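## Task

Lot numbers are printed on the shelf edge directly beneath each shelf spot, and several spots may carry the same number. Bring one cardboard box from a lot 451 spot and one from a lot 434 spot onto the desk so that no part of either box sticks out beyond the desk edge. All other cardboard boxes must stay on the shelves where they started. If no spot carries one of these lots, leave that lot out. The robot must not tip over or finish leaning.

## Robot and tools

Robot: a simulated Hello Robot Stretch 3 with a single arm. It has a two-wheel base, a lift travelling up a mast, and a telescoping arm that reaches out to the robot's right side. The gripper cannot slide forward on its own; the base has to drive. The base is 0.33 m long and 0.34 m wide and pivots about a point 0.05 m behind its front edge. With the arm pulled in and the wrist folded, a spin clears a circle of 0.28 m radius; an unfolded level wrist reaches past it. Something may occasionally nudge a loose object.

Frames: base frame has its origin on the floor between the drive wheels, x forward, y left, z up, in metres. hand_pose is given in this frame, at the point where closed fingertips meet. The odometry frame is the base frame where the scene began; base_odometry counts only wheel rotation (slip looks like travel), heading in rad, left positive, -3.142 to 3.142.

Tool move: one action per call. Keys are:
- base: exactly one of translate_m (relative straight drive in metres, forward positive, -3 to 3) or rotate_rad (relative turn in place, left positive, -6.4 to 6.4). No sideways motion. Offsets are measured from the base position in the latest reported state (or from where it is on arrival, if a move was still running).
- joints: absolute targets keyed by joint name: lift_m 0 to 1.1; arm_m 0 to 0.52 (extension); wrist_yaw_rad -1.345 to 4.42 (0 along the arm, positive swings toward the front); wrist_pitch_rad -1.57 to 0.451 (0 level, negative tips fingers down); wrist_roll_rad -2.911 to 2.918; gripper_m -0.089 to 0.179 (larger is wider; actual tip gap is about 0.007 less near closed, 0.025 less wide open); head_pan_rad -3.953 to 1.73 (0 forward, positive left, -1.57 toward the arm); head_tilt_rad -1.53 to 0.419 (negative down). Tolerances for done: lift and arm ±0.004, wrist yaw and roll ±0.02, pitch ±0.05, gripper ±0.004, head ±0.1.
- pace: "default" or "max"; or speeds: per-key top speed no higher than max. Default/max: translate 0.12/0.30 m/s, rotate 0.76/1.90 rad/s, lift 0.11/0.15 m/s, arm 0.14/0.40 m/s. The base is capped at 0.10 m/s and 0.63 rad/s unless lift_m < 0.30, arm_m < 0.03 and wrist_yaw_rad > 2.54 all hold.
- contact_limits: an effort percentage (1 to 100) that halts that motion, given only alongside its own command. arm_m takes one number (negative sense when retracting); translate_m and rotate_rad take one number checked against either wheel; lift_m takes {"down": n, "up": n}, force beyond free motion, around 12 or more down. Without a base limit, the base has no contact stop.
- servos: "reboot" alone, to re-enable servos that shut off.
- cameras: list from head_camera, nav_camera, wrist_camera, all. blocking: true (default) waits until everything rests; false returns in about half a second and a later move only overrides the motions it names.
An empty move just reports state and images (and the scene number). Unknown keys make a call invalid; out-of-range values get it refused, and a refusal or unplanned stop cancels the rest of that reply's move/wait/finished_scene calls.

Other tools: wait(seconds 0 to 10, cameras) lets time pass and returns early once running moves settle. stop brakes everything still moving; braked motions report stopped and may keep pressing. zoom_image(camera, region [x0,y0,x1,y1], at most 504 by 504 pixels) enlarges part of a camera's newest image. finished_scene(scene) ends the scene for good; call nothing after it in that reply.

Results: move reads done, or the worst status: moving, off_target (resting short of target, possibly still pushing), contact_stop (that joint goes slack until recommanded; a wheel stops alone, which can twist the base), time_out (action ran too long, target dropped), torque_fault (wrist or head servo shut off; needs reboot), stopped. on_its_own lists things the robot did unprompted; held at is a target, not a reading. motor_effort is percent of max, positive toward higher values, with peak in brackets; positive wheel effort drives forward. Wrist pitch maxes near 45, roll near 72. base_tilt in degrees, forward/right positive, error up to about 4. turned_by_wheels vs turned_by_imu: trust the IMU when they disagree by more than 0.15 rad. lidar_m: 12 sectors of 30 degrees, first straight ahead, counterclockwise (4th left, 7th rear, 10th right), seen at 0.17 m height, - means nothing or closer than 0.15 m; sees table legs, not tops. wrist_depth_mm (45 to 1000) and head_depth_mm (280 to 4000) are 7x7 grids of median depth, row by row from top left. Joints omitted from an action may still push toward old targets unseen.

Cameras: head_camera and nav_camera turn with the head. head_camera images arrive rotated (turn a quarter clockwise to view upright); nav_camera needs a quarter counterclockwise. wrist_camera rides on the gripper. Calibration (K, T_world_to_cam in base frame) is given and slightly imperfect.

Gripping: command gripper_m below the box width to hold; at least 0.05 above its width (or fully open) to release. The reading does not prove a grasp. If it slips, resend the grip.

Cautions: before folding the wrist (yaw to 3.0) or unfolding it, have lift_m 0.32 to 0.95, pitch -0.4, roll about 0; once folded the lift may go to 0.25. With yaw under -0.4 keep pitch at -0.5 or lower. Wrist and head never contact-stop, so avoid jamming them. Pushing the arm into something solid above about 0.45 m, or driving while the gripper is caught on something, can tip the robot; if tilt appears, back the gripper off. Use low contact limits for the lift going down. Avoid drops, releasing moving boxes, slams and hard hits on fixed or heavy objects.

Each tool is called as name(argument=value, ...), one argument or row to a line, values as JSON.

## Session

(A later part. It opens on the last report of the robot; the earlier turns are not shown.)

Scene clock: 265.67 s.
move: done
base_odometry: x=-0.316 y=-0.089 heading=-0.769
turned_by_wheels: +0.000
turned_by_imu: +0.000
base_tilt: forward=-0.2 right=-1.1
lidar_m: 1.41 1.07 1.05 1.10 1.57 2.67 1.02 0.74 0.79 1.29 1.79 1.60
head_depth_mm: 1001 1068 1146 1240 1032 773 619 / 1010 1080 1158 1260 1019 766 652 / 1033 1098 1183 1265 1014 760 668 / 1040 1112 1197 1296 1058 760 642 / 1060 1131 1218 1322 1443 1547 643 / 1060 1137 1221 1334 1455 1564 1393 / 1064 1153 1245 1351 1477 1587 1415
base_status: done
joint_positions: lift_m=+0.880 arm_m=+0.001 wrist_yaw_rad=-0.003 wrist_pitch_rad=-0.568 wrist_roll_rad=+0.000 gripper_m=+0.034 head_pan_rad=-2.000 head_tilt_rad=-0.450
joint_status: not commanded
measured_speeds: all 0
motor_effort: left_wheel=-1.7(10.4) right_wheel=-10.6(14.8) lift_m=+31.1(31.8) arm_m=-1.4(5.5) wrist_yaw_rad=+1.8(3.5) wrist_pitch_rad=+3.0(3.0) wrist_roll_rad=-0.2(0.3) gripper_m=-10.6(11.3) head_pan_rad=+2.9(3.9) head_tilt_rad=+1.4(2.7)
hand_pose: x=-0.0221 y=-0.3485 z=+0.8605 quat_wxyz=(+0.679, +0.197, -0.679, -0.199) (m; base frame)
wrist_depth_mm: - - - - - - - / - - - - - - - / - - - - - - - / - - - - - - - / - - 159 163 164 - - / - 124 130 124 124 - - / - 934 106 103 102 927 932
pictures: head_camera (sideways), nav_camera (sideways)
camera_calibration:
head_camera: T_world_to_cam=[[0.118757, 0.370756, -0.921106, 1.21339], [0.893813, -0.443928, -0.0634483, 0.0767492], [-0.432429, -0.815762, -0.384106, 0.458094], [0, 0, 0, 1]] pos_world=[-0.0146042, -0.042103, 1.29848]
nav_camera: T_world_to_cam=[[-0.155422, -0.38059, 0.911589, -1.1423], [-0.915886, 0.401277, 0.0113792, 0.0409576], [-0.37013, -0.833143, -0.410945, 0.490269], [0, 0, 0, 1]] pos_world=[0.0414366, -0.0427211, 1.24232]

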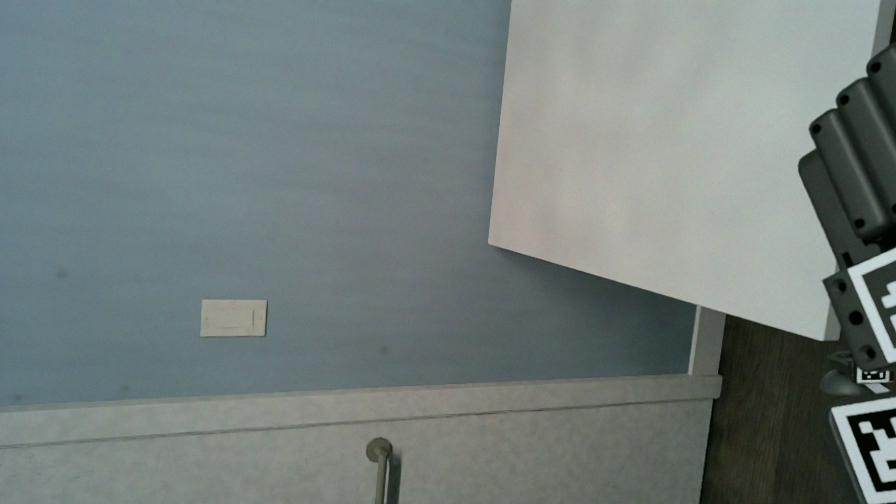

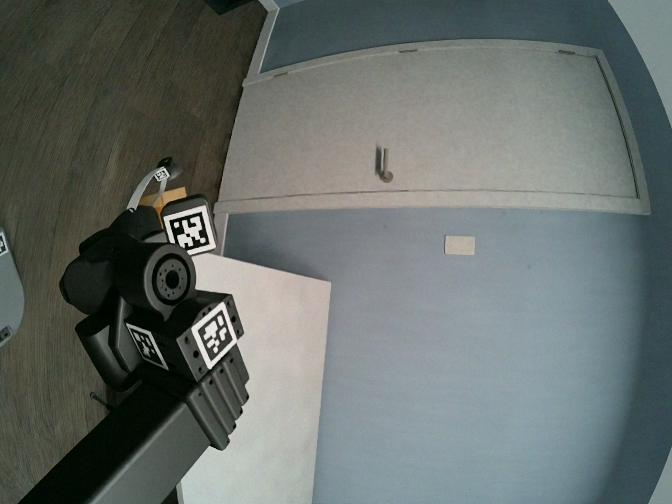

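move(
  base={"translate_m":-0.18},
)

move(
  base={"rotate_rad":-0.539},
  joints={"head_pan_rad":-1.57,"head_tilt_rad":-0.7},
)

move(
  joints={"arm_m":0.24},
  cameras=["head_camera","wrist_camera"],
)

Scene clock: 290.17 s.
move: done
base_odometry: x=-0.445 y=+0.037 heading=-0.769
turned_by_wheels: +0.000
turned_by_imu: +0.000
base_tilt: forward=-0.3 right=-1.1
lidar_m: 1.54 1.17 1.14 1.20 1.72 2.52 0.85 0.58 0.70 1.20 1.68 1.76
head_depth_mm: 921 983 1053 1143 1029 773 619 / 933 995 1070 1158 1016 768 651 / 945 1011 1094 1178 1021 761 665 / 952 1026 1104 1200 1003 756 645 / 965 1039 1124 1218 1000 752 640 / 983 1052 1143 1237 1338 748 620 / 995 1070 1155 1251 1361 1498 636
base_status: done
joint_positions: lift_m=+0.880 arm_m=+0.001 wrist_yaw_rad=-0.003 wrist_pitch_rad=-0.568 wrist_roll_rad=+0.000 gripper_m=+0.034 head_pan_rad=-2.000 head_tilt_rad=-0.450
joint_status: not commanded
measured_speeds: all 0
motor_effort: left_wheel=-5.0(7.9) right_wheel=-5.4(15.4) lift_m=+31.3(31.6) arm_m=+3.4(3.4) wrist_yaw_rad=+1.8(3.1) wrist_pitch_rad=+2.9(3.0) wrist_roll_rad=+0.1(0.3) gripper_m=-10.9(11.2) head_pan_rad=+3.3(3.9) head_tilt_rad=+0.1(1.8)
hand_pose: x=-0.0221 y=-0.3485 z=+0.8605 quat_wxyz=(+0.679, +0.197, -0.679, -0.199) (m; base frame)
wrist_depth_mm: - - - - - - - / - - - - - - - / - - - - - - - / - - - - - - - / - - 159 155 154 - - / - 124 130 123 124 - - / - 925 106 103 100 - -
pictures: none

Scene clock: 292.13 s.
move: done
base_odometry: x=-0.445 y=+0.037 heading=-1.308
turned_by_wheels: -0.539
turned_by_imu: -0.530
base_tilt: forward=-0.2 right=-1.2
lidar_m: 1.76 1.56 1.17 1.14 1.20 1.70 2.52 0.84 0.57 0.70 1.20 1.67
head_depth_mm: 924 1031 1150 967 752 - - / 927 1036 1151 951 750 - - / 935 1045 1157 944 745 312 - / 941 1046 1163 936 740 311 - / 947 1054 1153 931 737 621 1141 / 951 1055 1183 924 727 634 1155 / 953 1067 1210 1376 725 630 1152
base_status: done
joint_positions: lift_m=+0.880 arm_m=+0.001 wrist_yaw_rad=-0.002 wrist_pitch_rad=-0.568 wrist_roll_rad=+0.000 gripper_m=+0.034 head_pan_rad=-1.565 head_tilt_rad=-0.703
joint_status: all done
measured_speeds: all 0
motor_effort: left_wheel=+8.5(13.0) right_wheel=-10.4(13.8) lift_m=+31.0(31.7) arm_m=+3.5(4.2) wrist_yaw_rad=+1.4(2.9) wrist_pitch_rad=+2.9(3.0) wrist_roll_rad=+0.1(0.3) gripper_m=-10.5(11.2) head_pan_rad=-2.7(5.2) head_tilt_rad=-2.4(9.5)
hand_pose: x=-0.0221 y=-0.3485 z=+0.8605 quat_wxyz=(+0.679, +0.198, -0.679, -0.199) (m; base frame)
wrist_depth_mm: - - - - - - - / - - - - - - - / - - - - - - - / - - - - - - - / - - 149 154 155 - - / - - 130 124 124 - - / - 124 106 103 101 - -
pictures: none

Scene clock: 295.13 s.
move: done
base_odometry: x=-0.445 y=+0.037 heading=-1.308
turned_by_wheels: +0.000
turned_by_imu: +0.000
base_tilt: forward=-0.4 right=-1.2
lidar_m: 1.76 1.56 1.17 1.14 1.21 1.70 2.52 0.85 0.58 0.70 1.20 1.66
head_depth_mm: 927 1029 1151 338 - - 1136 / 929 1035 1126 363 707 635 1179 / 934 1041 1136 389 722 630 1180 / 937 1047 1160 413 719 625 1167 / 944 1053 1157 932 734 639 1142 / 946 1054 1174 923 729 632 1157 / 948 1060 1205 1366 725 630 1155
base_status: not commanded
joint_positions: lift_m=+0.880 arm_m=+0.240 wrist_yaw_rad=-0.002 wrist_pitch_rad=-0.568 wrist_roll_rad=+0.000 gripper_m=+0.034 head_pan_rad=-1.570 head_tilt_rad=-0.701
joint_status: all done
measured_speeds: all 0
motor_effort: left_wheel=+8.3(9.0) right_wheel=-9.7(11.0) lift_m=+30.8(31.6) arm_m=+14.0(15.1) wrist_yaw_rad=+1.2(3.2) wrist_pitch_rad=+2.9(3.0) wrist_roll_rad=-0.1(0.3) gripper_m=-10.5(11.3) head_pan_rad=-3.1(3.7) head_tilt_rad=+3.1(3.5)
hand_pose: x=-0.0221 y=-0.5880 z=+0.8605 quat_wxyz=(+0.679, +0.198, -0.679, -0.199) (m; base frame)
wrist_depth_mm: - - - - - - - / 735 - - - - - - / 841 - - - - - - / - - - - - - - / - - 150 154 154 - - / - - 130 124 124 - - / - - 106 103 100 - -
pictures: head_camera (sideways), wrist_camera
camera_calibration:
head_camera: T_world_to_cam=[[-0.0468393, 0.603276, -0.796156, 1.05146], [0.997495, -0.0140511, -0.0693314, 0.0837511], [-0.0530128, -0.797409, -0.601106, 0.738157], [0, 0, 0, 1]] pos_world=[0.00484023, -0.0445324, 1.28665]
wrist_camera: T_world_to_cam=[[-0.999082, -0.029941, -0.0306349, -0.00664701], [0.00113933, 0.696334, -0.717717, 1.05956], [0.0428213, -0.717093, -0.695661, 0.344148], [0, 0, 0, 1]] pos_world=[-0.022585, -0.491219, 0.999669]

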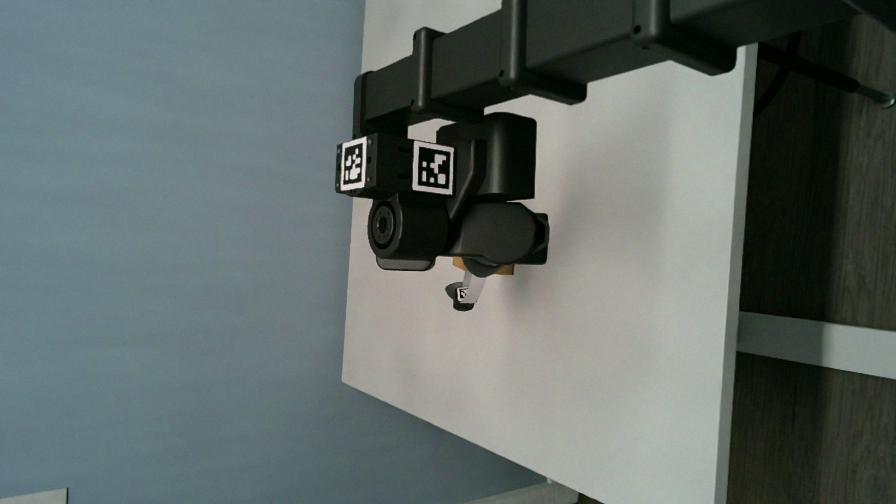

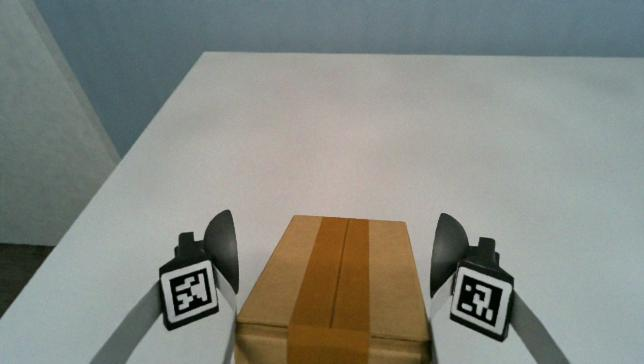

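move(
  joints={"lift_m":0.815},
)

move(
  joints={"lift_m":0.76},
  speeds={"lift_m":0.03},
  contact_limits={"lift_m":{"down":12}},
  cameras=["wrist_camera"],
)

Scene clock: 301.30 s.
move: done
base_odometry: x=-0.445 y=+0.037 heading=-1.308
turned_by_wheels: +0.000
turned_by_imu: +0.000
base_tilt: forward=-0.4 right=-1.2
lidar_m: 1.76 1.55 1.17 1.14 1.20 1.70 2.52 0.85 0.58 0.70 1.20 1.66
head_depth_mm: 926 1035 1148 964 734 294 - / 932 1040 1149 891 365 590 1165 / 932 1037 1158 434 436 631 1179 / 937 1043 1165 870 517 628 1171 / 942 1049 1155 935 734 639 1145 / 949 1058 1175 924 730 635 1159 / 948 1062 1200 1378 726 631 1157
base_status: not commanded
joint_positions: lift_m=+0.815 arm_m=+0.240 wrist_yaw_rad=-0.002 wrist_pitch_rad=-0.568 wrist_roll_rad=+0.000 gripper_m=+0.034 head_pan_rad=-1.570 head_tilt_rad=-0.700
joint_status: all done
measured_speeds: all 0
motor_effort: left_wheel=+8.0(8.7) right_wheel=-9.5(11.1) lift_m=+23.8(29.5) arm_m=+12.8(13.3) wrist_yaw_rad=+1.5(2.6) wrist_pitch_rad=+2.9(3.1) wrist_roll_rad=-0.1(0.3) gripper_m=-10.8(11.1) head_pan_rad=-3.2(3.8) head_tilt_rad=+2.7(3.6)
hand_pose: x=-0.0221 y=-0.5879 z=+0.7955 quat_wxyz=(+0.679, +0.198, -0.679, -0.199) (m; base frame)
wrist_depth_mm: - - - - - - - / 736 - - - - - - / 788 - - - - - - / - - - - - - - / - - 149 154 154 - - / - - 131 124 124 - - / - - 106 103 100 - -
pictures: none

Scene clock: 303.57 s.
move: done
base_odometry: x=-0.445 y=+0.037 heading=-1.308
turned_by_wheels: +0.000
turned_by_imu: +0.000
base_tilt: forward=-0.3 right=-1.1
lidar_m: 1.76 1.56 1.18 1.14 1.20 1.70 2.52 0.84 0.58 0.70 1.20 1.67
head_depth_mm: 928 1032 1153 970 758 599 288 / 932 1036 1151 965 414 349 316 / 929 1036 1153 949 460 629 1176 / 939 1046 1163 946 485 626 1167 / 939 1053 1157 934 734 637 1139 / 947 1056 1174 924 733 635 1162 / 950 1064 1200 1367 728 632 1151
base_status: not commanded
joint_positions: lift_m=+0.760 arm_m=+0.240 wrist_yaw_rad=-0.002 wrist_pitch_rad=-0.566 wrist_roll_rad=+0.000 gripper_m=+0.034 head_pan_rad=-1.570 head_tilt_rad=-0.700
joint_status: all done
measured_speeds: all 0
motor_effort: left_wheel=+8.3(8.6) right_wheel=-9.7(10.7) lift_m=+22.8(25.8) arm_m=+12.5(13.0) wrist_yaw_rad=+1.8(3.3) wrist_pitch_rad=+2.5(3.0) wrist_roll_rad=+0.2(0.3) gripper_m=-10.4(11.3) head_pan_rad=-2.6(3.8) head_tilt_rad=+3.0(3.5)
contact_limits: lift_m down 12 (down: maximum 72; up: maximum 65)
hand_pose: x=-0.0221 y=-0.5883 z=+0.7409 quat_wxyz=(+0.679, +0.197, -0.679, -0.199) (m; base frame)
wrist_depth_mm: - - - - - - - / 709 - - - - - - / - - - - - - - / - - - 154 153 - - / - - 147 131 139 - - / - - 125 112 117 - - / - 91 107 105 102 - -
pictures: wrist_camera
camera_calibration:
wrist_camera: T_world_to_cam=[[-0.999082, -0.0300103, -0.0305679, -0.010413], [0.00113696, 0.694757, -0.719244, 0.97421], [0.042822, -0.718618, -0.694085, 0.258601], [0, 0, 0, 1]] pos_world=[-0.022585, -0.491316, 0.879867]

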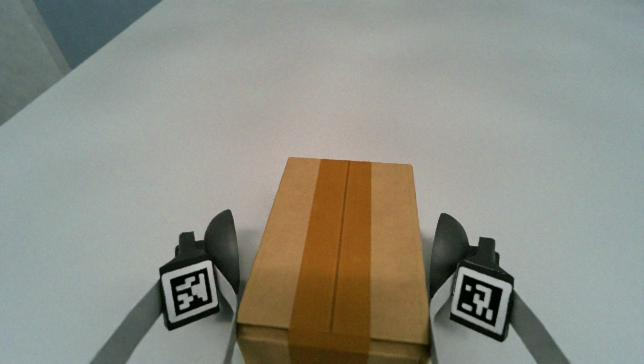

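move(
  joints={"gripper_m":0.165},
  cameras=["wrist_camera"],
)

move(
  joints={"lift_m":0.9},
  cameras=["wrist_camera"],
)

Scene clock: 311.97 s.
move: done
base_odometry: x=-0.445 y=+0.037 heading=-1.308
turned_by_wheels: +0.000
turned_by_imu: +0.000
base_tilt: forward=-0.2 right=-1.2
lidar_m: 1.75 1.56 1.17 1.14 1.20 1.70 2.52 0.85 0.58 0.70 1.20 1.67
head_depth_mm: 923 1030 1155 968 755 599 288 / 929 1037 1151 964 414 349 317 / 932 1038 1156 955 459 631 1175 / 936 1042 1165 942 486 624 1167 / 941 1052 1155 934 717 640 1146 / 942 1054 1171 926 731 636 1156 / 950 1060 1203 1367 727 632 1157
base_status: not commanded
joint_positions: lift_m=+0.760 arm_m=+0.240 wrist_yaw_rad=-0.002 wrist_pitch_rad=-0.566 wrist_roll_rad=+0.000 gripper_m=+0.165 head_pan_rad=-1.570 head_tilt_rad=-0.700
joint_status: all done
measured_speeds: all 0
motor_effort: left_wheel=+8.2(8.6) right_wheel=-10.2(11.0) lift_m=+24.4(24.7) arm_m=+11.4(12.2) wrist_yaw_rad=+2.2(3.4) wrist_pitch_rad=+2.5(2.6) wrist_roll_rad=-0.2(0.3) gripper_m=+0.5(84.7) head_pan_rad=-2.9(3.4) head_tilt_rad=+2.3(3.3)
contact_limits: lift_m down 12 (down: maximum 72; up: maximum 65)
hand_pose: x=-0.0220 y=-0.5883 z=+0.7409 quat_wxyz=(+0.679, +0.197, -0.679, -0.199) (m; base frame)
wrist_depth_mm: - - - - - - - / 707 - - - - - - / - - - - - - - / - - - 155 154 - - / - 145 - 134 137 - - / - 123 - 122 118 134 - / - 118 109 107 105 - 102
pictures: wrist_camera
camera_calibration:
wrist_camera: T_world_to_cam=[[-0.999082, -0.0300103, -0.0305679, -0.010413], [0.00113696, 0.694757, -0.719244, 0.97421], [0.042822, -0.718618, -0.694085, 0.258601], [0, 0, 0, 1]] pos_world=[-0.022585, -0.491316, 0.879867]

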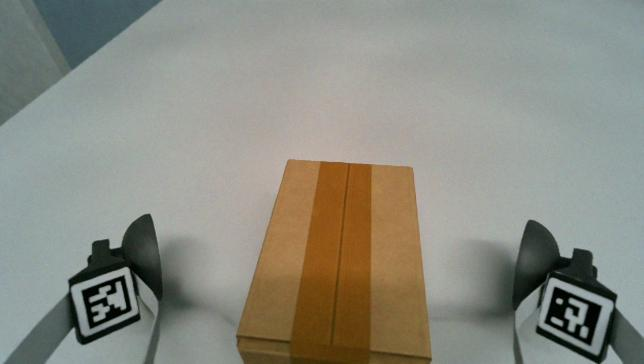

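Scene clock: 314.07 s.
move: done
base_odometry: x=-0.445 y=+0.037 heading=-1.308
turned_by_wheels: +0.000
turned_by_imu: +0.000
base_tilt: forward=-0.3 right=-1.1
lidar_m: 1.75 1.56 1.18 1.14 1.20 1.70 2.52 0.85 0.58 0.70 1.20 1.66
head_depth_mm: 928 1034 1148 321 - 606 1166 / 928 1035 1108 375 730 633 1182 / 932 1039 1114 383 745 630 1181 / 939 1043 1147 402 716 626 1176 / 939 1049 1154 904 735 637 1146 / 944 1056 1173 928 733 635 1159 / 947 1060 1205 1366 729 632 1151
base_status: not commanded
joint_positions: lift_m=+0.900 arm_m=+0.240 wrist_yaw_rad=-0.002 wrist_pitch_rad=-0.566 wrist_roll_rad=+0.000 gripper_m=+0.165 head_pan_rad=-1.570 head_tilt_rad=-0.700
joint_status: all done
measured_speeds: all 0
motor_effort: left_wheel=+8.2(8.4) right_wheel=-9.1(10.6) lift_m=+30.0(33.3) arm_m=+10.9(11.7) wrist_yaw_rad=+0.9(2.9) wrist_pitch_rad=+2.5(2.6) wrist_roll_rad=-0.1(0.5) gripper_m=+0.4(1.1) head_pan_rad=-2.4(3.5) head_tilt_rad=+1.3(3.1)
hand_pose: x=-0.0220 y=-0.5883 z=+0.8809 quat_wxyz=(+0.679, +0.197, -0.679, -0.199) (m; base frame)
wrist_depth_mm: - - - - - - - / 747 - - - - - - / 825 - - - - - - / - 882 - - - - - / - 146 - - - - - / - 123 - - - 134 - / - 118 - 242 - - 102
pictures: wrist_camera
camera_calibration:
wrist_camera: T_world_to_cam=[[-0.999082, -0.0300103, -0.0305679, -0.00613354], [0.00113696, 0.694757, -0.719244, 1.0749], [0.042822, -0.718618, -0.694085, 0.355773], [0, 0, 0, 1]] pos_world=[-0.022585, -0.491316, 1.01987]

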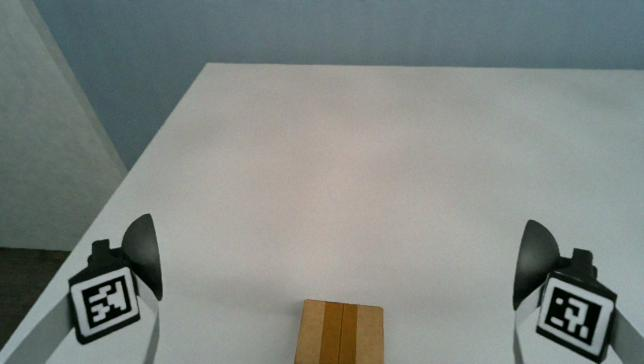

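move(
  joints={"arm_m":0.0},
  pace="max",
)

move(
  joints={"wrist_pitch_rad":-0.4,"gripper_m":0.037},
)

move(
  joints={"wrist_yaw_rad":3.0},
  pace="max",
)

move(
  joints={"lift_m":0.28,"head_pan_rad":0.5,"head_tilt_rad":-0.3},
  pace="max",
)

move(
  base={"translate_m":-1.85},
  pace="max",
  cameras=["nav_camera"],
)

Scene clock: 331.73 s.
move: done
base_odometry: x=-0.445 y=+0.037 heading=-1.308
turned_by_wheels: +0.000
turned_by_imu: +0.000
base_tilt: forward=-0.3 right=-1.3
lidar_m: 1.75 1.56 1.18 1.14 1.20 1.71 2.52 0.85 0.58 0.70 1.20 1.66
head_depth_mm: 925 1030 1153 971 760 - - / 930 1038 1152 961 754 - - / 936 1046 1160 948 745 298 - / 940 1046 1165 942 703 297 - / 942 1046 1156 934 736 621 1148 / 949 1053 1178 927 733 633 1158 / 948 1059 1212 1360 726 632 1153
base_status: not commanded
joint_positions: lift_m=+0.900 arm_m=+0.001 wrist_yaw_rad=-0.002 wrist_pitch_rad=-0.566 wrist_roll_rad=+0.000 gripper_m=+0.165 head_pan_rad=-1.570 head_tilt_rad=-0.700
joint_status: all done
measured_speeds: all 0
motor_effort: left_wheel=+8.0(8.4) right_wheel=-9.1(10.8) lift_m=+23.8(26.4) arm_m=-12.5(14.7) wrist_yaw_rad=+0.6(3.2) wrist_pitch_rad=+2.5(2.6) wrist_roll_rad=+0.1(0.3) gripper_m=+0.6(1.1) head_pan_rad=-2.6(3.3) head_tilt_rad=+2.0(2.7)
hand_pose: x=-0.0220 y=-0.3489 z=+0.8809 quat_wxyz=(+0.679, +0.197, -0.679, -0.199) (m; base frame)
wrist_depth_mm: - - - - - - - / - - - - - - - / - - - 402 - - - / - - - 381 - - - / - 145 - - - - - / - 123 - - - 134 - / 116 122 - - - - 102
pictures: none

Scene clock: 333.53 s.
move: done
base_odometry: x=-0.445 y=+0.037 heading=-1.308
turned_by_wheels: +0.000
turned_by_imu: +0.000
base_tilt: forward=-0.4 right=-1.2
lidar_m: 1.76 1.56 1.17 1.15 1.20 1.70 2.52 0.84 0.57 0.70 1.20 1.66
head_depth_mm: 930 1029 1156 971 759 - - / 929 1039 1155 958 753 - - / 935 1043 1155 953 728 292 - / 936 1048 1160 943 291 291 - / 942 1048 1157 933 735 638 1145 / 947 1056 1171 929 730 635 1162 / 947 1062 1209 1366 726 631 1156
base_status: not commanded
joint_positions: lift_m=+0.900 arm_m=+0.001 wrist_yaw_rad=-0.002 wrist_pitch_rad=-0.421 wrist_roll_rad=+0.000 gripper_m=+0.037 head_pan_rad=-1.570 head_tilt_rad=-0.700
joint_status: all done
measured_speeds: all 0
motor_effort: left_wheel=+8.0(8.3) right_wheel=-9.5(10.2) lift_m=+23.6(24.3) arm_m=-11.3(13.3) wrist_yaw_rad=+1.7(3.0) wrist_pitch_rad=+3.5(3.7) wrist_roll_rad=-0.1(0.3) gripper_m=+0.0(82.1) head_pan_rad=-2.9(3.3) head_tilt_rad=+2.4(2.7)
hand_pose: x=-0.0221 y=-0.3696 z=+0.9120 quat_wxyz=(+0.692, +0.147, -0.691, -0.149) (m; base frame)
wrist_depth_mm: 840 - - - - - - / - - - - - - - / - - - - - - - / - - - - - - - / - - - 382 152 - - / - - 126 - 126 - - / - - 108 - - - -
pictures: none

Scene clock: 335.37 s.
move: done
base_odometry: x=-0.445 y=+0.037 heading=-1.308
turned_by_wheels: +0.000
turned_by_imu: +0.000
base_tilt: forward=-0.4 right=-1.2
lidar_m: 1.76 1.56 1.18 1.14 1.20 1.70 2.52 0.84 0.58 0.70 1.20 1.67
head_depth_mm: 927 1038 1153 969 761 - - / 929 1041 1150 957 754 - - / 934 1046 1160 953 745 662 - / 938 1047 1166 941 716 659 - / 941 1050 1163 935 737 - - / 944 1058 1175 921 731 637 1116 / 949 1061 1210 1368 728 632 1156
base_status: not commanded
joint_positions: lift_m=+0.900 arm_m=+0.001 wrist_yaw_rad=+2.997 wrist_pitch_rad=-0.420 wrist_roll_rad=+0.000 gripper_m=+0.037 head_pan_rad=-1.570 head_tilt_rad=-0.700
joint_status: all done
measured_speeds: all 0
motor_effort: left_wheel=+7.7(8.0) right_wheel=-9.1(10.4) lift_m=+23.2(24.2) arm_m=-9.8(11.4) wrist_yaw_rad=+1.9(6.3) wrist_pitch_rad=+3.3(3.4) wrist_roll_rad=-0.3(0.3) gripper_m=+0.6(0.8) head_pan_rad=-2.1(3.3) head_tilt_rad=+1.9(2.5)
hand_pose: x=+0.0111 y=+0.0762 z=+0.9121 quat_wxyz=(+0.198, +0.700, +0.097, +0.679) (m; base frame)
wrist_depth_mm: - 137 - - - - - / - 147 - - - - - / - 161 - - - - - / - 184 - - - - - / - - 206 - - - - / - - 129 - 129 - - / - - 264 - - - -
pictures: none

Scene clock: 340.30 s.
move: done
base_odometry: x=-0.445 y=+0.037 heading=-1.308
turned_by_wheels: +0.000
turned_by_imu: +0.000
base_tilt: forward=-0.3 right=-1.2
lidar_m: 1.75 1.56 1.18 1.14 1.20 1.71 2.52 0.84 0.58 0.70 1.20 1.66
head_depth_mm: 1808 1933 2017 2109 1955 1832 1558 / 1939 2056 2133 2186 2286 1937 1555 / 2038 2138 2277 2332 2420 2010 1551 / 2172 1917 2052 2139 2269 2006 1533 / 1791 1735 1826 1911 2036 1985 1529 / 1473 1509 1569 1642 1715 1768 1526 / 1280 1328 1377 1432 1479 1561 1502
base_status: not commanded
joint_positions: lift_m=+0.280 arm_m=+0.001 wrist_yaw_rad=+2.997 wrist_pitch_rad=-0.419 wrist_roll_rad=+0.000 gripper_m=+0.037 head_pan_rad=+0.500 head_tilt_rad=-0.300
joint_status: all done
measured_speeds: all 0
motor_effort: left_wheel=+7.7(8.3) right_wheel=-8.8(10.1) lift_m=+25.9(27.0) arm_m=-4.1(9.6) wrist_yaw_rad=+2.0(3.5) wrist_pitch_rad=+3.0(3.3) wrist_roll_rad=+0.1(0.3) gripper_m=+0.6(0.9) head_pan_rad=-3.0(5.5) head_tilt_rad=-3.1(8.5)
hand_pose: x=+0.0111 y=+0.0764 z=+0.2925 quat_wxyz=(+0.197, +0.700, +0.097, +0.679) (m; base frame)
wrist_depth_mm: - 137 - - - - - / - 148 - - - - - / 925 162 860 891 895 889 866 / 722 186 656 713 699 698 688 / 599 574 207 567 560 581 575 / 510 503 129 299 129 494 495 / 280 280 256 269 425 432 429
pictures: none

Scene clock: 347.90 s.
move: done
base_odometry: x=-0.926 y=+1.823 heading=-1.308
turned_by_wheels: +0.000
turned_by_imu: -0.002
base_tilt: forward=-0.3 right=-1.1
lidar_m: 3.56 1.67 1.26 1.51 0.95 0.71 0.69 0.73 1.03 1.06 0.97 0.94
head_depth_mm: 3024 3573 3677 3833 2951 2056 1546 / 3092 3617 3487 3818 2914 2020 1552 / 3110 2763 2918 3110 2933 2012 1548 / 2897 2203 2347 2489 2564 1997 1538 / 2557 1859 1953 2056 2187 1973 1532 / 1602 1599 1689 1758 1831 1891 1515 / 1371 1432 1471 1532 1594 1665 1516
base_status: done
joint_positions: lift_m=+0.280 arm_m=+0.001 wrist_yaw_rad=+2.997 wrist_pitch_rad=-0.419 wrist_roll_rad=+0.000 gripper_m=+0.037 head_pan_rad=+0.500 head_tilt_rad=-0.300
joint_status: not commanded
measured_speeds: all 0
motor_effort: left_wheel=-3.0(10.9) right_wheel=-7.0(18.7) lift_m=+27.4(31.0) arm_m=+2.7(4.9) wrist_yaw_rad=+0.7(3.7) wrist_pitch_rad=+3.0(3.2) wrist_roll_rad=-0.2(0.3) gripper_m=+0.2(1.0) head_pan_rad=-2.2(3.6) head_tilt_rad=-0.7(3.6)
hand_pose: x=+0.0110 y=+0.0764 z=+0.2925 quat_wxyz=(+0.197, +0.700, +0.097, +0.680) (m; base frame)
wrist_depth_mm: - 137 - - - - - / - 148 - - - - - / 861 162 853 898 878 879 847 / 727 186 654 704 695 701 698 / 593 576 207 571 554 574 571 / 509 507 129 298 129 496 490 / 280 279 257 269 422 432 431
pictures: nav_camera (sideways)
camera_calibration:
nav_camera: T_world_to_cam=[[0.229297, 0.144655, 0.962548, -1.21115], [0.491735, -0.870637, 0.0137016, 0.0293369], [0.840012, 0.470176, -0.270766, 0.300473], [0, 0, 0, 1]] pos_world=[0.0108863, 0.0594651, 1.24675]

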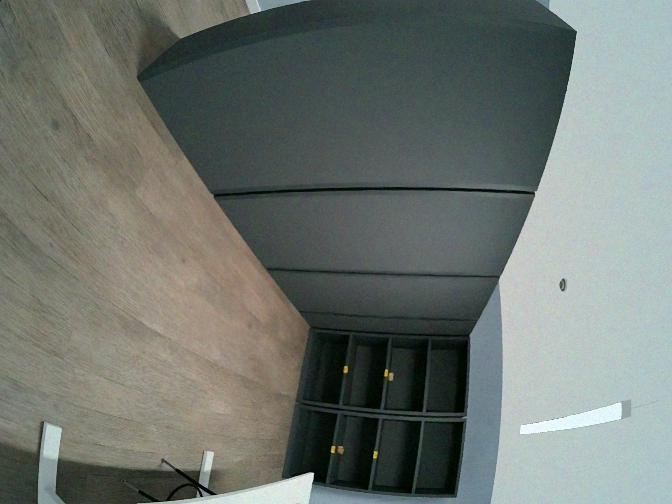

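move(
  base={"rotate_rad": 1.57},
  joints={"head_pan_rad": -0.4, "head_tilt_rad": -0.25},
  pace="max",
  cameras=["nav_camera"],
)

Scene clock: 386.20 s.
move: done
base_odometry: x=-0.926 y=+1.823 heading=+0.262
turned_by_wheels: +1.570
turned_by_imu: +1.539
base_tilt: forward=-0.4 right=-1.2
lidar_m: 1.37 0.96 0.71 0.69 0.72 1.00 1.06 0.99 0.94 3.57 1.70 1.26
head_depth_mm: 1346 1386 1455 1528 1617 1706 1644 / 1276 1319 1375 1456 1512 1602 1636 / 1210 1257 1302 1361 1442 1508 1555 / 1148 1197 1249 1303 1356 1430 1489 / 1111 1150 1202 1251 1305 1366 1429 / 2297 2399 2458 2577 2621 1930 1594 / 2276 2327 2428 2502 2603 2110 1600
base_status: done
joint_positions: lift_m=+0.280 arm_m=+0.001 wrist_yaw_rad=+2.997 wrist_pitch_rad=-0.419 wrist_roll_rad=+0.000 gripper_m=+0.037 head_pan_rad=-0.405 head_tilt_rad=-0.250
joint_status: all done
measured_speeds: all 0
motor_effort: left_wheel=-6.2(15.5) right_wheel=+8.8(14.4) lift_m=+25.7(31.1) arm_m=-2.6(6.5) wrist_yaw_rad=+1.9(3.0) wrist_pitch_rad=+2.9(3.2) wrist_roll_rad=+0.1(0.3) gripper_m=+0.4(0.6) head_pan_rad=+3.4(5.7) head_tilt_rad=+5.7(9.0)
hand_pose: x=+0.0110 y=+0.0764 z=+0.2925 quat_wxyz=(+0.197, +0.700, +0.097, +0.680) (m; base frame)
wrist_depth_mm: 617 137 - - - - - / - 148 - - - - - / - 162 171 800 800 823 813 / 722 187 659 701 705 700 686 / 597 575 206 569 565 578 569 / 506 503 129 300 129 492 489 / 279 280 257 268 421 432 431
pictures: nav_camera (sideways)
camera_calibration:
nav_camera: T_world_to_cam=[[0.210938, -0.0718061, 0.974858, -1.22714], [-0.381093, -0.924425, 0.0143692, 0.0337951], [0.900152, -0.374543, -0.222362, 0.237158], [0, 0, 0, 1]] pos_world=[0.0582512, 0.031951, 1.24853]

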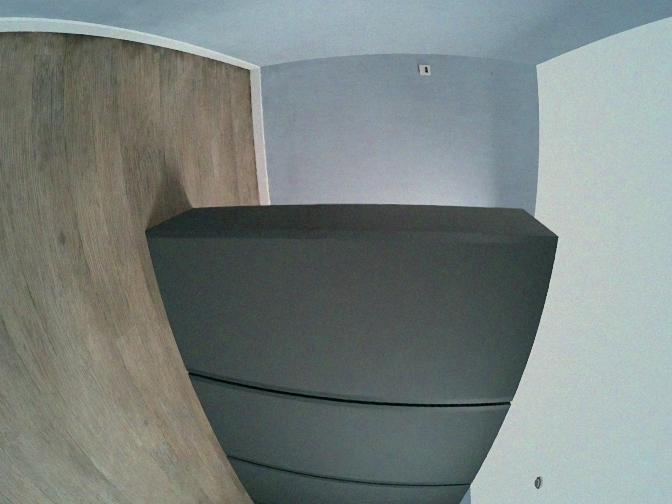

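move(
  base={"rotate_rad": 0.08},
  pace="max",
)

move(
  base={"translate_m": 2.15},
  joints={"head_pan_rad": -1.57, "head_tilt_rad": -0.35},
  pace="max",
  contact_limits={"translate_m": 45},
  cameras=["nav_camera", "head_camera"],
)

Scene clock: 414.60 s.
move: done
base_odometry: x=-0.926 y=+1.823 heading=+0.341
turned_by_wheels: +0.080
turned_by_imu: +0.078
base_tilt: forward=-0.4 right=-1.3
lidar_m: 1.96 0.90 0.70 0.69 0.74 1.08 1.06 0.94 0.97 3.48 1.58 1.26
head_depth_mm: 1264 1301 1361 1425 1502 1574 1609 / 1203 1245 1308 1362 1433 1507 1566 / 1151 1203 1247 1316 1374 1429 1506 / 1108 1151 1205 1248 1314 1379 1447 / 2261 1449 1497 1530 1578 1625 1508 / 2319 2414 2494 2602 2685 2124 1605 / 2251 2332 2402 2531 2584 2121 1592
base_status: done
joint_positions: lift_m=+0.280 arm_m=+0.001 wrist_yaw_rad=+2.997 wrist_pitch_rad=-0.419 wrist_roll_rad=+0.000 gripper_m=+0.037 head_pan_rad=-0.400 head_tilt_rad=-0.250
joint_status: not commanded
measured_speeds: all 0
motor_effort: left_wheel=-6.4(14.3) right_wheel=+8.3(13.4) lift_m=+23.5(24.2) arm_m=-11.8(13.3) wrist_yaw_rad=+2.1(2.9) wrist_pitch_rad=+3.0(3.1) wrist_roll_rad=+0.0(0.3) gripper_m=+0.6(0.8) head_pan_rad=+3.1(3.7) head_tilt_rad=+5.2(6.2)
hand_pose: x=+0.0110 y=+0.0764 z=+0.2925 quat_wxyz=(+0.197, +0.700, +0.097, +0.680) (m; base frame)
wrist_depth_mm: - 137 - - - - - / - 148 - - - - - / - 161 171 - 812 - - / 725 187 663 699 699 697 689 / 602 576 207 570 562 577 569 / 504 504 128 298 129 493 493 / 281 277 256 270 424 428 430
pictures: none

Scene clock: 423.20 s.
move: done
base_odometry: x=+1.100 y=+2.542 heading=+0.341
turned_by_wheels: +0.000
turned_by_imu: +0.001
base_tilt: forward=-0.3 right=-1.3
lidar_m: 0.56 0.60 0.49 0.48 0.51 0.76 2.89 0.70 0.71 1.60 0.73 0.57
head_depth_mm: 2828 2052 2170 2242 1583 1609 1446 / 3576 3773 3139 3293 2470 1916 1485 / 3566 3877 - - 2622 1890 1469 / 3533 3790 - - 2605 1883 1466 / 2437 2575 2709 2886 2451 1860 1455 / 1627 1673 1735 1806 1893 1780 1454 / 1215 1245 1270 1311 1351 1403 1364
base_status: done
joint_positions: lift_m=+0.280 arm_m=+0.001 wrist_yaw_rad=+2.997 wrist_pitch_rad=-0.419 wrist_roll_rad=+0.000 gripper_m=+0.037 head_pan_rad=-1.570 head_tilt_rad=-0.350
joint_status: all done
measured_speeds: all 0
motor_effort: left_wheel=+1.3(11.6) right_wheel=+7.3(14.8) lift_m=+29.4(31.6) arm_m=+1.0(11.9) wrist_yaw_rad=+1.7(3.4) wrist_pitch_rad=+3.0(3.2) wrist_roll_rad=-0.1(0.4) gripper_m=+0.0(1.1) head_pan_rad=+3.7(4.6) head_tilt_rad=-3.4(7.3)
contact_limits: translate_m 45 (maximum 100)
hand_pose: x=+0.0110 y=+0.0764 z=+0.2925 quat_wxyz=(+0.197, +0.700, +0.097, +0.680) (m; base frame)
wrist_depth_mm: 480 137 478 478 481 478 484 / 521 147 514 523 520 521 525 / 573 162 565 568 573 574 575 / - 179 189 - - - 646 / 608 577 206 568 562 575 582 / 514 508 128 299 129 493 491 / 279 278 258 268 425 432 430
pictures: head_camera (sideways), nav_camera (sideways)
camera_calibration:
head_camera: T_world_to_cam=[[-0.0465275, 0.292958, -0.954993, 1.25866], [0.99752, -0.0369251, -0.0599267, 0.0715426], [-0.0528192, -0.955412, -0.290514, 0.334055], [0, 0, 0, 1]] pos_world=[0.00484173, -0.0469337, 1.30335]
nav_camera: T_world_to_cam=[[0.0173248, -0.317983, 0.947938, -1.19079], [-0.999789, -0.0159359, 0.0129268, 0.0394773], [0.0109957, -0.947963, -0.318192, 0.367334], [0, 0, 0, 1]] pos_world=[0.05606, -0.0298017, 1.24517]

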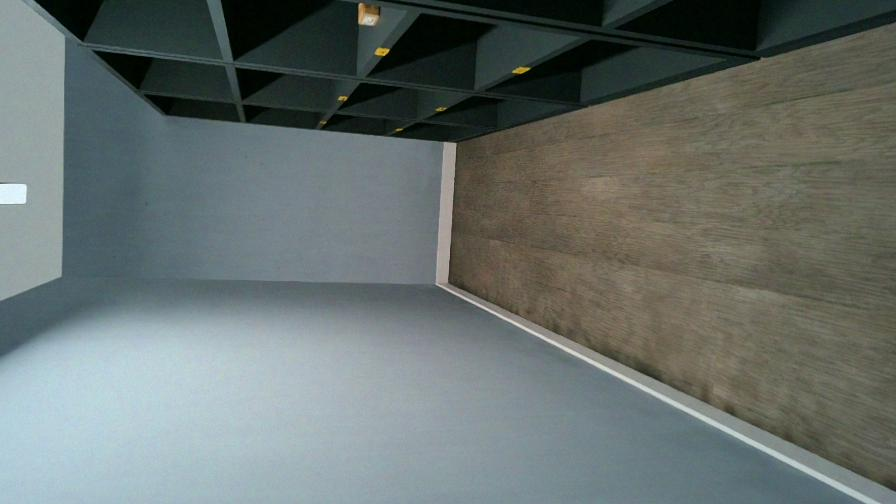

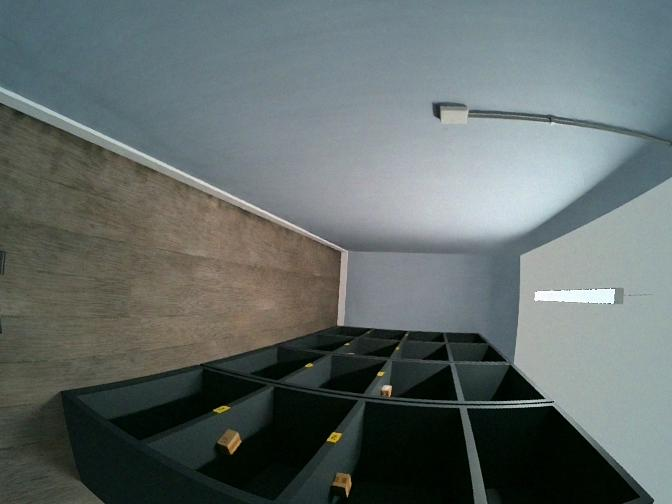

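zoom_image(
  camera="nav_camera",
  region=[190, 360, 270, 460],
)

zoom_image(
  camera="nav_camera",
  region=[290, 330, 410, 500],
)

zoom_image(
  camera="head_camera",
  region=[310, 0, 540, 140],
)

Scaled by 5.040 from the camera's 672x504 image, which has a finer 792x594 frame.

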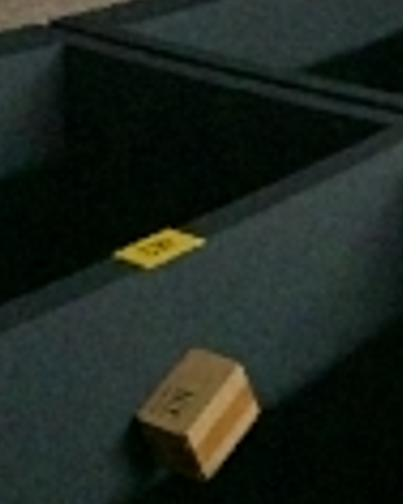

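Scaled by 2.965 from the camera's 672x504 image, which has a finer 792x594 frame.

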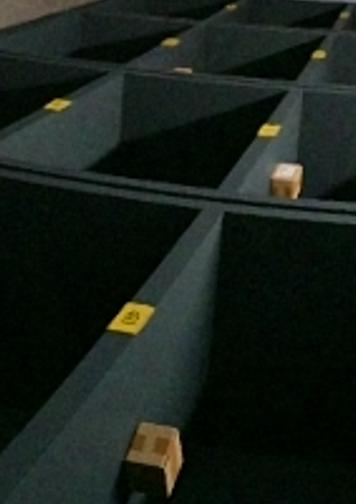

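Scaled by 2.191 from the camera's 896x504 image, which has a finer 1280x720 frame.

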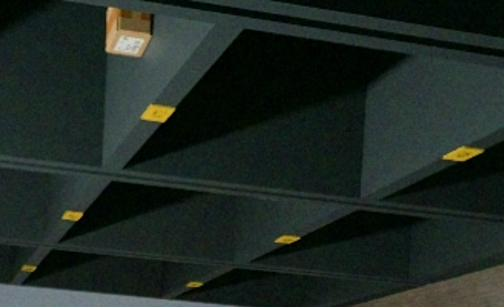

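move(
  base={"rotate_rad": -1.649},
  pace="max",
)

move(
  base={"translate_m": 1.0},
  joints={"head_pan_rad": -1.5, "head_tilt_rad": -0.5},
  pace="max",
  contact_limits={"translate_m": 45},
  cameras=["nav_camera", "head_camera"],
)

Scene clock: 438.93 s.
move: done
base_odometry: x=+1.100 y=+2.542 heading=-1.307
turned_by_wheels: -1.649
turned_by_imu: -1.617
base_tilt: forward=-0.4 right=-1.2
lidar_m: 1.88 0.77 0.58 0.56 0.59 0.49 0.48 0.51 0.71 2.23 0.73 0.70
head_depth_mm: 1608 1559 1505 1466 1427 1392 1366 / 2576 2458 2347 2239 2137 1826 1484 / 2716 2859 3060 3209 2661 1886 1473 / 2730 2902 3077 3219 2613 1884 1460 / 2723 2898 3040 3270 2611 1870 1458 / 2714 2871 3065 3216 2580 1850 1467 / 2781 2899 3054 3218 2572 1842 1440
base_status: done
joint_positions: lift_m=+0.280 arm_m=+0.001 wrist_yaw_rad=+2.997 wrist_pitch_rad=-0.419 wrist_roll_rad=+0.000 gripper_m=+0.037 head_pan_rad=-1.570 head_tilt_rad=-0.350
joint_status: not commanded
measured_speeds: all 0
motor_effort: left_wheel=+5.3(15.3) right_wheel=-8.9(15.0) lift_m=+22.8(26.3) arm_m=-4.1(6.7) wrist_yaw_rad=+1.2(2.9) wrist_pitch_rad=+3.0(3.1) wrist_roll_rad=+0.2(0.3) gripper_m=+0.9(0.9) head_pan_rad=+2.7(3.6) head_tilt_rad=-3.0(3.8)
hand_pose: x=+0.0110 y=+0.0764 z=+0.2925 quat_wxyz=(+0.197, +0.700, +0.097, +0.680) (m; base frame)
wrist_depth_mm: 536 137 538 543 - - - / - 148 - - - - - / 605 161 171 - - - - / 657 183 190 674 680 676 693 / 574 578 206 566 565 578 574 / 505 505 129 298 129 493 490 / 279 278 257 269 423 431 429
pictures: none

Scene clock: 443.63 s.
move: done
base_odometry: x=+1.360 y=+1.577 heading=-1.307
turned_by_wheels: +0.000
turned_by_imu: +0.001
base_tilt: forward=-0.3 right=-1.1
lidar_m: 1.73 0.71 0.53 0.52 0.55 0.77 1.47 0.66 0.64 0.94 0.64 1.40
head_depth_mm: 747 802 872 738 561 970 786 / 756 815 884 729 582 957 779 / 761 821 897 657 578 952 775 / 770 834 907 713 574 947 770 / 780 842 920 705 1082 945 790 / 788 855 920 698 1075 935 789 / 793 846 906 690 943 929 808
base_status: done
joint_positions: lift_m=+0.280 arm_m=+0.001 wrist_yaw_rad=+2.997 wrist_pitch_rad=-0.419 wrist_roll_rad=+0.000 gripper_m=+0.037 head_pan_rad=-1.498 head_tilt_rad=-0.500
joint_status: all done
measured_speeds: all 0
motor_effort: left_wheel=+2.4(15.6) right_wheel=+3.4(10.8) lift_m=+28.1(31.6) arm_m=-11.9(13.3) wrist_yaw_rad=+1.9(3.1) wrist_pitch_rad=+3.1(3.2) wrist_roll_rad=-0.1(0.3) gripper_m=+0.3(1.0) head_pan_rad=-0.9(4.2) head_tilt_rad=+4.4(5.2)
contact_limits: translate_m 45 (maximum 100)
hand_pose: x=+0.0110 y=+0.0764 z=+0.2925 quat_wxyz=(+0.197, +0.700, +0.097, +0.680) (m; base frame)
wrist_depth_mm: 494 137 512 521 525 529 536 / 528 148 539 - - - - / - 161 169 - - - - / - 179 189 658 679 664 652 / 599 575 206 570 563 579 570 / 506 504 129 299 129 499 491 / 280 279 256 269 421 427 430
pictures: head_camera (sideways), nav_camera (sideways)
camera_calibration:
head_camera: T_world_to_cam=[[-0.0774252, 0.428094, -0.900411, 1.18762], [0.996931, 0.043713, -0.0649418, 0.0781054], [0.0115585, -0.902676, -0.430165, 0.515369], [0, 0, 0, 1]] pos_world=[0.00812927, -0.0466169, 1.29611]
nav_camera: T_world_to_cam=[[0.0499469, -0.453853, 0.889676, -1.11501], [-0.995974, -0.0890314, 0.0104966, 0.0426244], [0.0744451, -0.886618, -0.456473, 0.546818], [0, 0, 0, 1]] pos_world=[0.057436, -0.017436, 1.24115]

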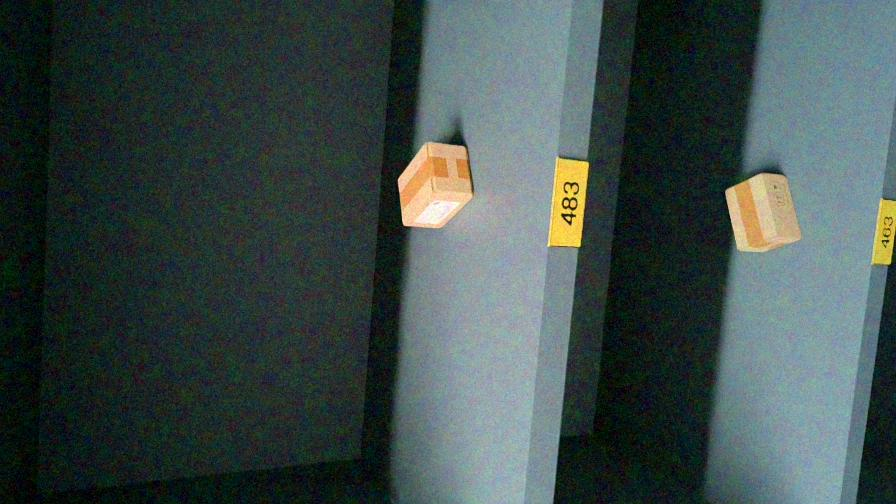

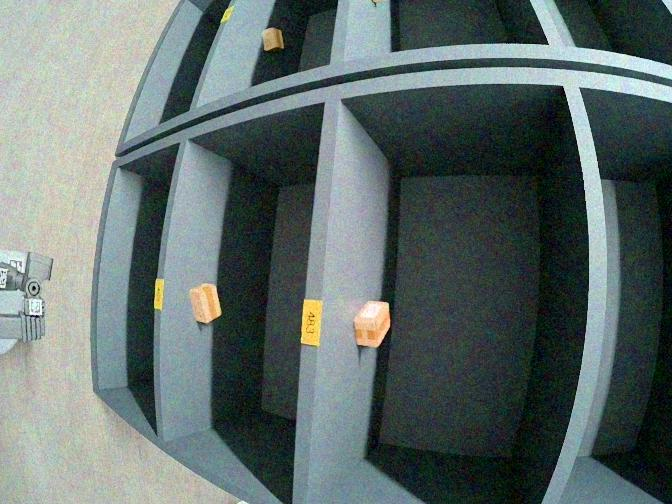

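move(
  base={"translate_m": 0.85},
  joints={"head_pan_rad": -1.4},
  pace="max",
  contact_limits={"translate_m": 45},
  cameras=["nav_camera", "head_camera"],
)

Scene clock: 453.87 s.
move: done
base_odometry: x=+1.581 y=+0.756 heading=-1.308
turned_by_wheels: +0.000
turned_by_imu: +0.000
base_tilt: forward=-0.3 right=-1.3
lidar_m: 1.61 0.66 0.50 0.48 0.50 0.72 2.28 1.33 0.62 0.98 0.73 0.78
head_depth_mm: 772 828 892 739 590 967 785 / 786 850 918 734 1096 960 781 / 800 859 933 721 1097 955 799 / 820 881 952 644 1132 923 818 / 833 900 968 709 1163 944 836 / 851 922 993 698 1168 940 1133 / 823 890 914 693 1031 935 1109
base_status: done
joint_positions: lift_m=+0.280 arm_m=+0.001 wrist_yaw_rad=+2.998 wrist_pitch_rad=-0.419 wrist_roll_rad=+0.000 gripper_m=+0.037 head_pan_rad=-1.400 head_tilt_rad=-0.500
joint_status: all done
measured_speeds: all 0
motor_effort: left_wheel=+1.1(15.9) right_wheel=+6.8(12.0) lift_m=+27.8(31.3) arm_m=-10.6(11.9) wrist_yaw_rad=+1.0(3.1) wrist_pitch_rad=+2.9(3.1) wrist_roll_rad=+0.1(0.4) gripper_m=+0.6(1.0) head_pan_rad=+2.8(5.5) head_tilt_rad=+3.1(4.9)
contact_limits: translate_m 45 (maximum 100)
hand_pose: x=+0.0110 y=+0.0764 z=+0.2925 quat_wxyz=(+0.197, +0.700, +0.097, +0.680) (m; base frame)
wrist_depth_mm: 465 137 479 483 493 499 512 / 506 148 518 523 530 541 545 / 541 161 171 - - - - / - 178 188 - - - 660 / 593 557 207 563 559 577 580 / 511 507 128 298 129 496 490 / 279 279 257 268 423 429 431
pictures: head_camera (sideways), nav_camera (sideways)
camera_calibration:
head_camera: T_world_to_cam=[[-0.119046, 0.418012, -0.900607, 1.1881], [0.987815, 0.141442, -0.0649237, 0.0780864], [0.100245, -0.897363, -0.429757, 0.514314], [0, 0, 0, 1]] pos_world=[0.0127466, -0.0461608, 1.29612]
nav_camera: T_world_to_cam=[[0.0942071, -0.446278, 0.889922, -1.11557], [-0.982416, -0.186409, 0.0105179, 0.0424878], [0.161196, -0.875264, -0.455992, 0.545707], [0, 0, 0, 1]] pos_world=[0.0588693, -0.012295, 1.24116]

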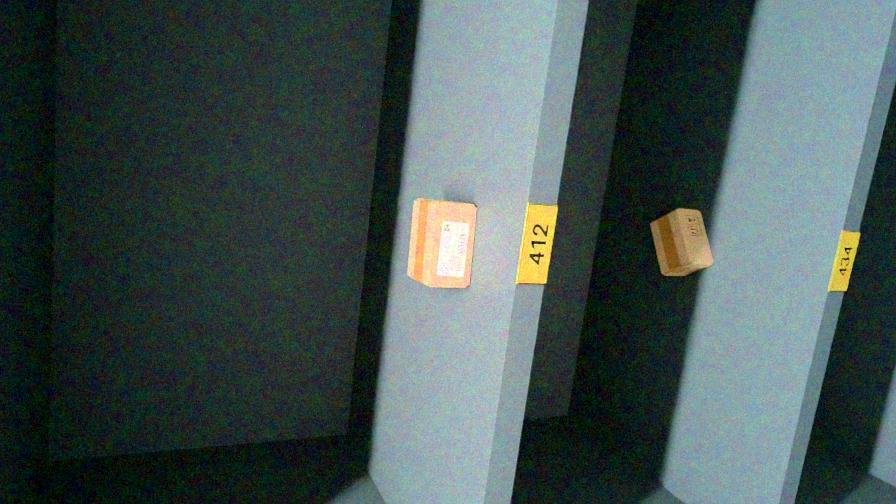

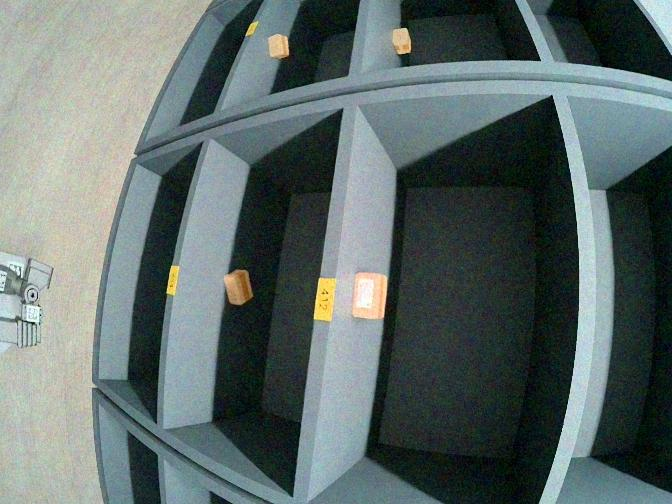

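zoom_image(
  camera="head_camera",
  region=[630, 190, 730, 290],
)

Scaled by 5.040 from the camera's 896x504 image, which has a finer 1280x720 frame.

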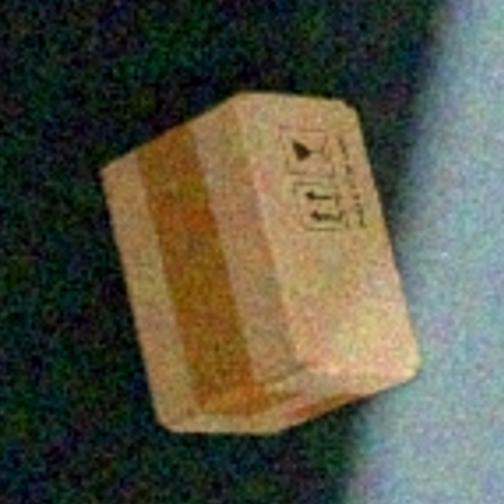

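move(
  joints={"lift_m": 0.66},
  pace="max",
)

move(
  joints={"wrist_yaw_rad": 0.47, "gripper_m": 0.165},
  pace="max",
)

move(
  joints={"wrist_pitch_rad": -0.55, "head_pan_rad": -1.45, "head_tilt_rad": -0.6},
  cameras=["wrist_camera", "head_camera"],
)

Scene clock: 495.43 s.
move: done
base_odometry: x=+1.581 y=+0.756 heading=-1.308
turned_by_wheels: +0.000
turned_by_imu: +0.000
base_tilt: forward=-0.3 right=-1.0
lidar_m: 1.61 0.66 0.50 0.48 0.51 0.72 2.28 1.33 0.62 0.98 0.73 0.78
head_depth_mm: 770 826 892 739 591 969 784 / 787 846 915 734 1096 965 784 / 799 861 938 722 1098 954 799 / 816 885 953 645 1132 921 816 / 834 901 969 708 1158 947 837 / 852 924 994 700 1167 943 1128 / 825 885 918 693 1028 936 1102
base_status: not commanded
joint_positions: lift_m=+0.660 arm_m=+0.001 wrist_yaw_rad=+2.998 wrist_pitch_rad=-0.418 wrist_roll_rad=+0.000 gripper_m=+0.037 head_pan_rad=-1.400 head_tilt_rad=-0.500
joint_status: all done
measured_speeds: all 0
motor_effort: left_wheel=+1.7(2.0) right_wheel=+6.9(7.7) lift_m=+28.1(34.9) arm_m=-9.0(10.4) wrist_yaw_rad=+1.9(3.6) wrist_pitch_rad=+2.9(3.2) wrist_roll_rad=+0.3(0.3) gripper_m=+0.0(1.2) head_pan_rad=+3.1(3.9) head_tilt_rad=+2.3(3.4)
contact_limits: translate_m 45 (maximum 100)
hand_pose: x=+0.0110 y=+0.0765 z=+0.6726 quat_wxyz=(+0.197, +0.700, +0.097, +0.680) (m; base frame)
wrist_depth_mm: 470 137 477 483 489 498 501 / 504 147 515 530 530 537 544 / 546 162 171 - - - - / - 179 188 - - - - / - - 203 150 152 - - / - - 129 - 126 - - / 821 - 262 842 817 828 806
pictures: none

Scene clock: 497.23 s.
move: done
base_odometry: x=+1.581 y=+0.756 heading=-1.308
turned_by_wheels: +0.000
turned_by_imu: +0.000
base_tilt: forward=-0.2 right=-1.3
lidar_m: 1.61 0.66 0.50 0.48 0.51 0.72 2.28 1.33 0.62 0.98 0.73 0.78
head_depth_mm: 768 825 895 740 591 972 786 / 786 842 915 731 1092 961 782 / 802 863 936 724 1095 959 800 / 817 881 949 645 1136 924 816 / 838 900 967 708 1162 943 837 / 852 925 996 700 1162 938 1132 / 826 882 916 693 1029 934 1103
base_status: not commanded
joint_positions: lift_m=+0.660 arm_m=+0.001 wrist_yaw_rad=+0.473 wrist_pitch_rad=-0.418 wrist_roll_rad=+0.000 gripper_m=+0.165 head_pan_rad=-1.400 head_tilt_rad=-0.500
joint_status: all done
measured_speeds: all 0
motor_effort: left_wheel=+1.7(2.1) right_wheel=+7.5(7.6) lift_m=+23.4(27.8) arm_m=-8.3(9.3) wrist_yaw_rad=-3.4(8.3) wrist_pitch_rad=+3.0(3.1) wrist_roll_rad=+0.1(0.3) gripper_m=+0.4(83.5) head_pan_rad=+3.7(4.1) head_tilt_rad=+2.0(3.1)
contact_limits: translate_m 45 (maximum 100)
hand_pose: x=+0.0807 y=-0.3453 z=+0.6726 quat_wxyz=(+0.707, +0.305, -0.638, +0.019) (m; base frame)
wrist_depth_mm: - 483 - - - - - / 848 512 - - - - - / - 611 536 538 510 495 523 / - - 491 453 447 443 439 / - 704 - - 384 365 364 / 955 126 856 - - 135 312 / 116 841 809 - - - 108
pictures: none

Scene clock: 498.07 s.
move: done
base_odometry: x=+1.581 y=+0.756 heading=-1.308
turned_by_wheels: +0.000
turned_by_imu: +0.000
base_tilt: forward=-0.3 right=-1.2
lidar_m: 1.61 0.66 0.50 0.48 0.51 0.72 2.27 1.33 0.62 0.98 0.73 0.78
head_depth_mm: 766 837 888 607 1101 890 1020 / 780 856 899 601 1106 883 1123 / 791 869 909 627 1108 880 1144 / 806 882 893 619 1093 872 1160 / 819 897 879 646 1085 887 1153 / 833 913 865 640 1069 888 1144 / 849 918 854 666 1035 909 1145
base_status: not commanded
joint_positions: lift_m=+0.660 arm_m=+0.001 wrist_yaw_rad=+0.473 wrist_pitch_rad=-0.560 wrist_roll_rad=+0.000 gripper_m=+0.165 head_pan_rad=-1.446 head_tilt_rad=-0.597
joint_status: all done
measured_speeds: all 0
motor_effort: left_wheel=+1.6(1.7) right_wheel=+6.9(7.5) lift_m=+23.1(23.9) arm_m=-8.8(8.8) wrist_yaw_rad=-4.4(4.4) wrist_pitch_rad=+1.4(3.6) wrist_roll_rad=-0.3(0.3) gripper_m=+0.7(1.0) head_pan_rad=-3.3(4.1) head_tilt_rad=-5.2(5.8)
contact_limits: translate_m 45 (maximum 100)
hand_pose: x=+0.0716 y=-0.3274 z=+0.6421 quat_wxyz=(+0.707, +0.349, -0.614, -0.031) (m; base frame)
wrist_depth_mm: - 498 - - - 487 - / - 587 505 516 486 476 499 / - - - 435 419 413 409 / - - - - 375 350 347 / - 930 897 - - 320 312 / 881 142 838 - - 135 - / 116 749 766 732 - - 102
pictures: head_camera (sideways), wrist_camera
camera_calibration:
head_camera: T_world_to_cam=[[-0.110304, 0.508107, -0.854201, 1.1275], [0.992483, 0.102152, -0.0673977, 0.0813415], [0.0530128, -0.855215, -0.515556, 0.626159], [0, 0, 0, 1]] pos_world=[0.0104434, -0.0456981, 1.29141]
wrist_camera: T_world_to_cam=[[-0.874347, -0.484349, -0.0303936, -0.0698603], [-0.315171, 0.614339, -0.723364, 0.720709], [0.369032, -0.622892, -0.689798, 0.378738], [0, 0, 0, 1]] pos_world=[0.0262978, -0.240684, 0.780464]

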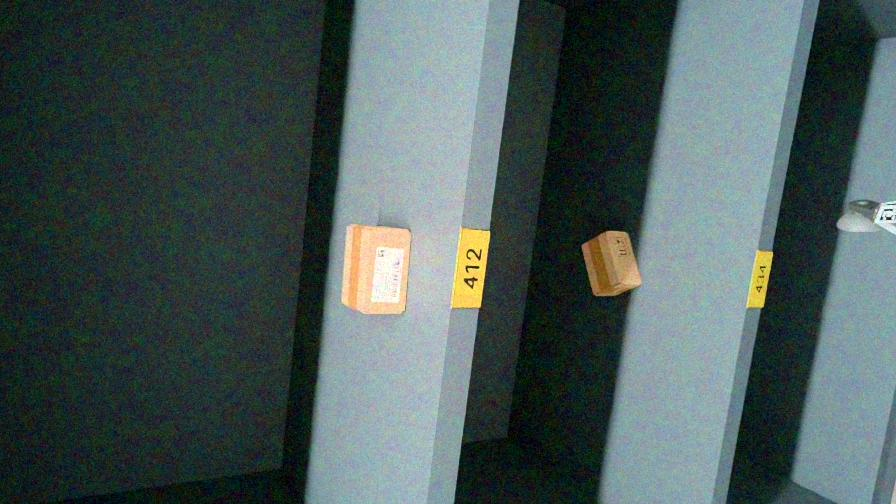

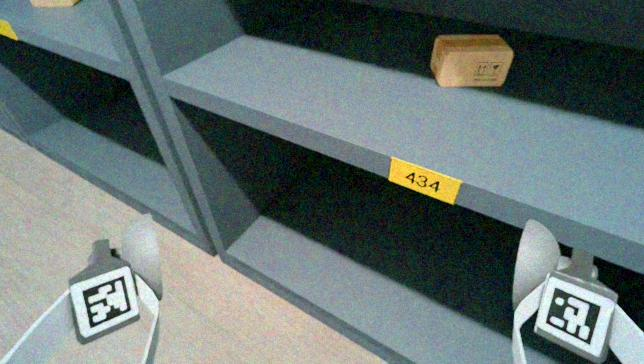

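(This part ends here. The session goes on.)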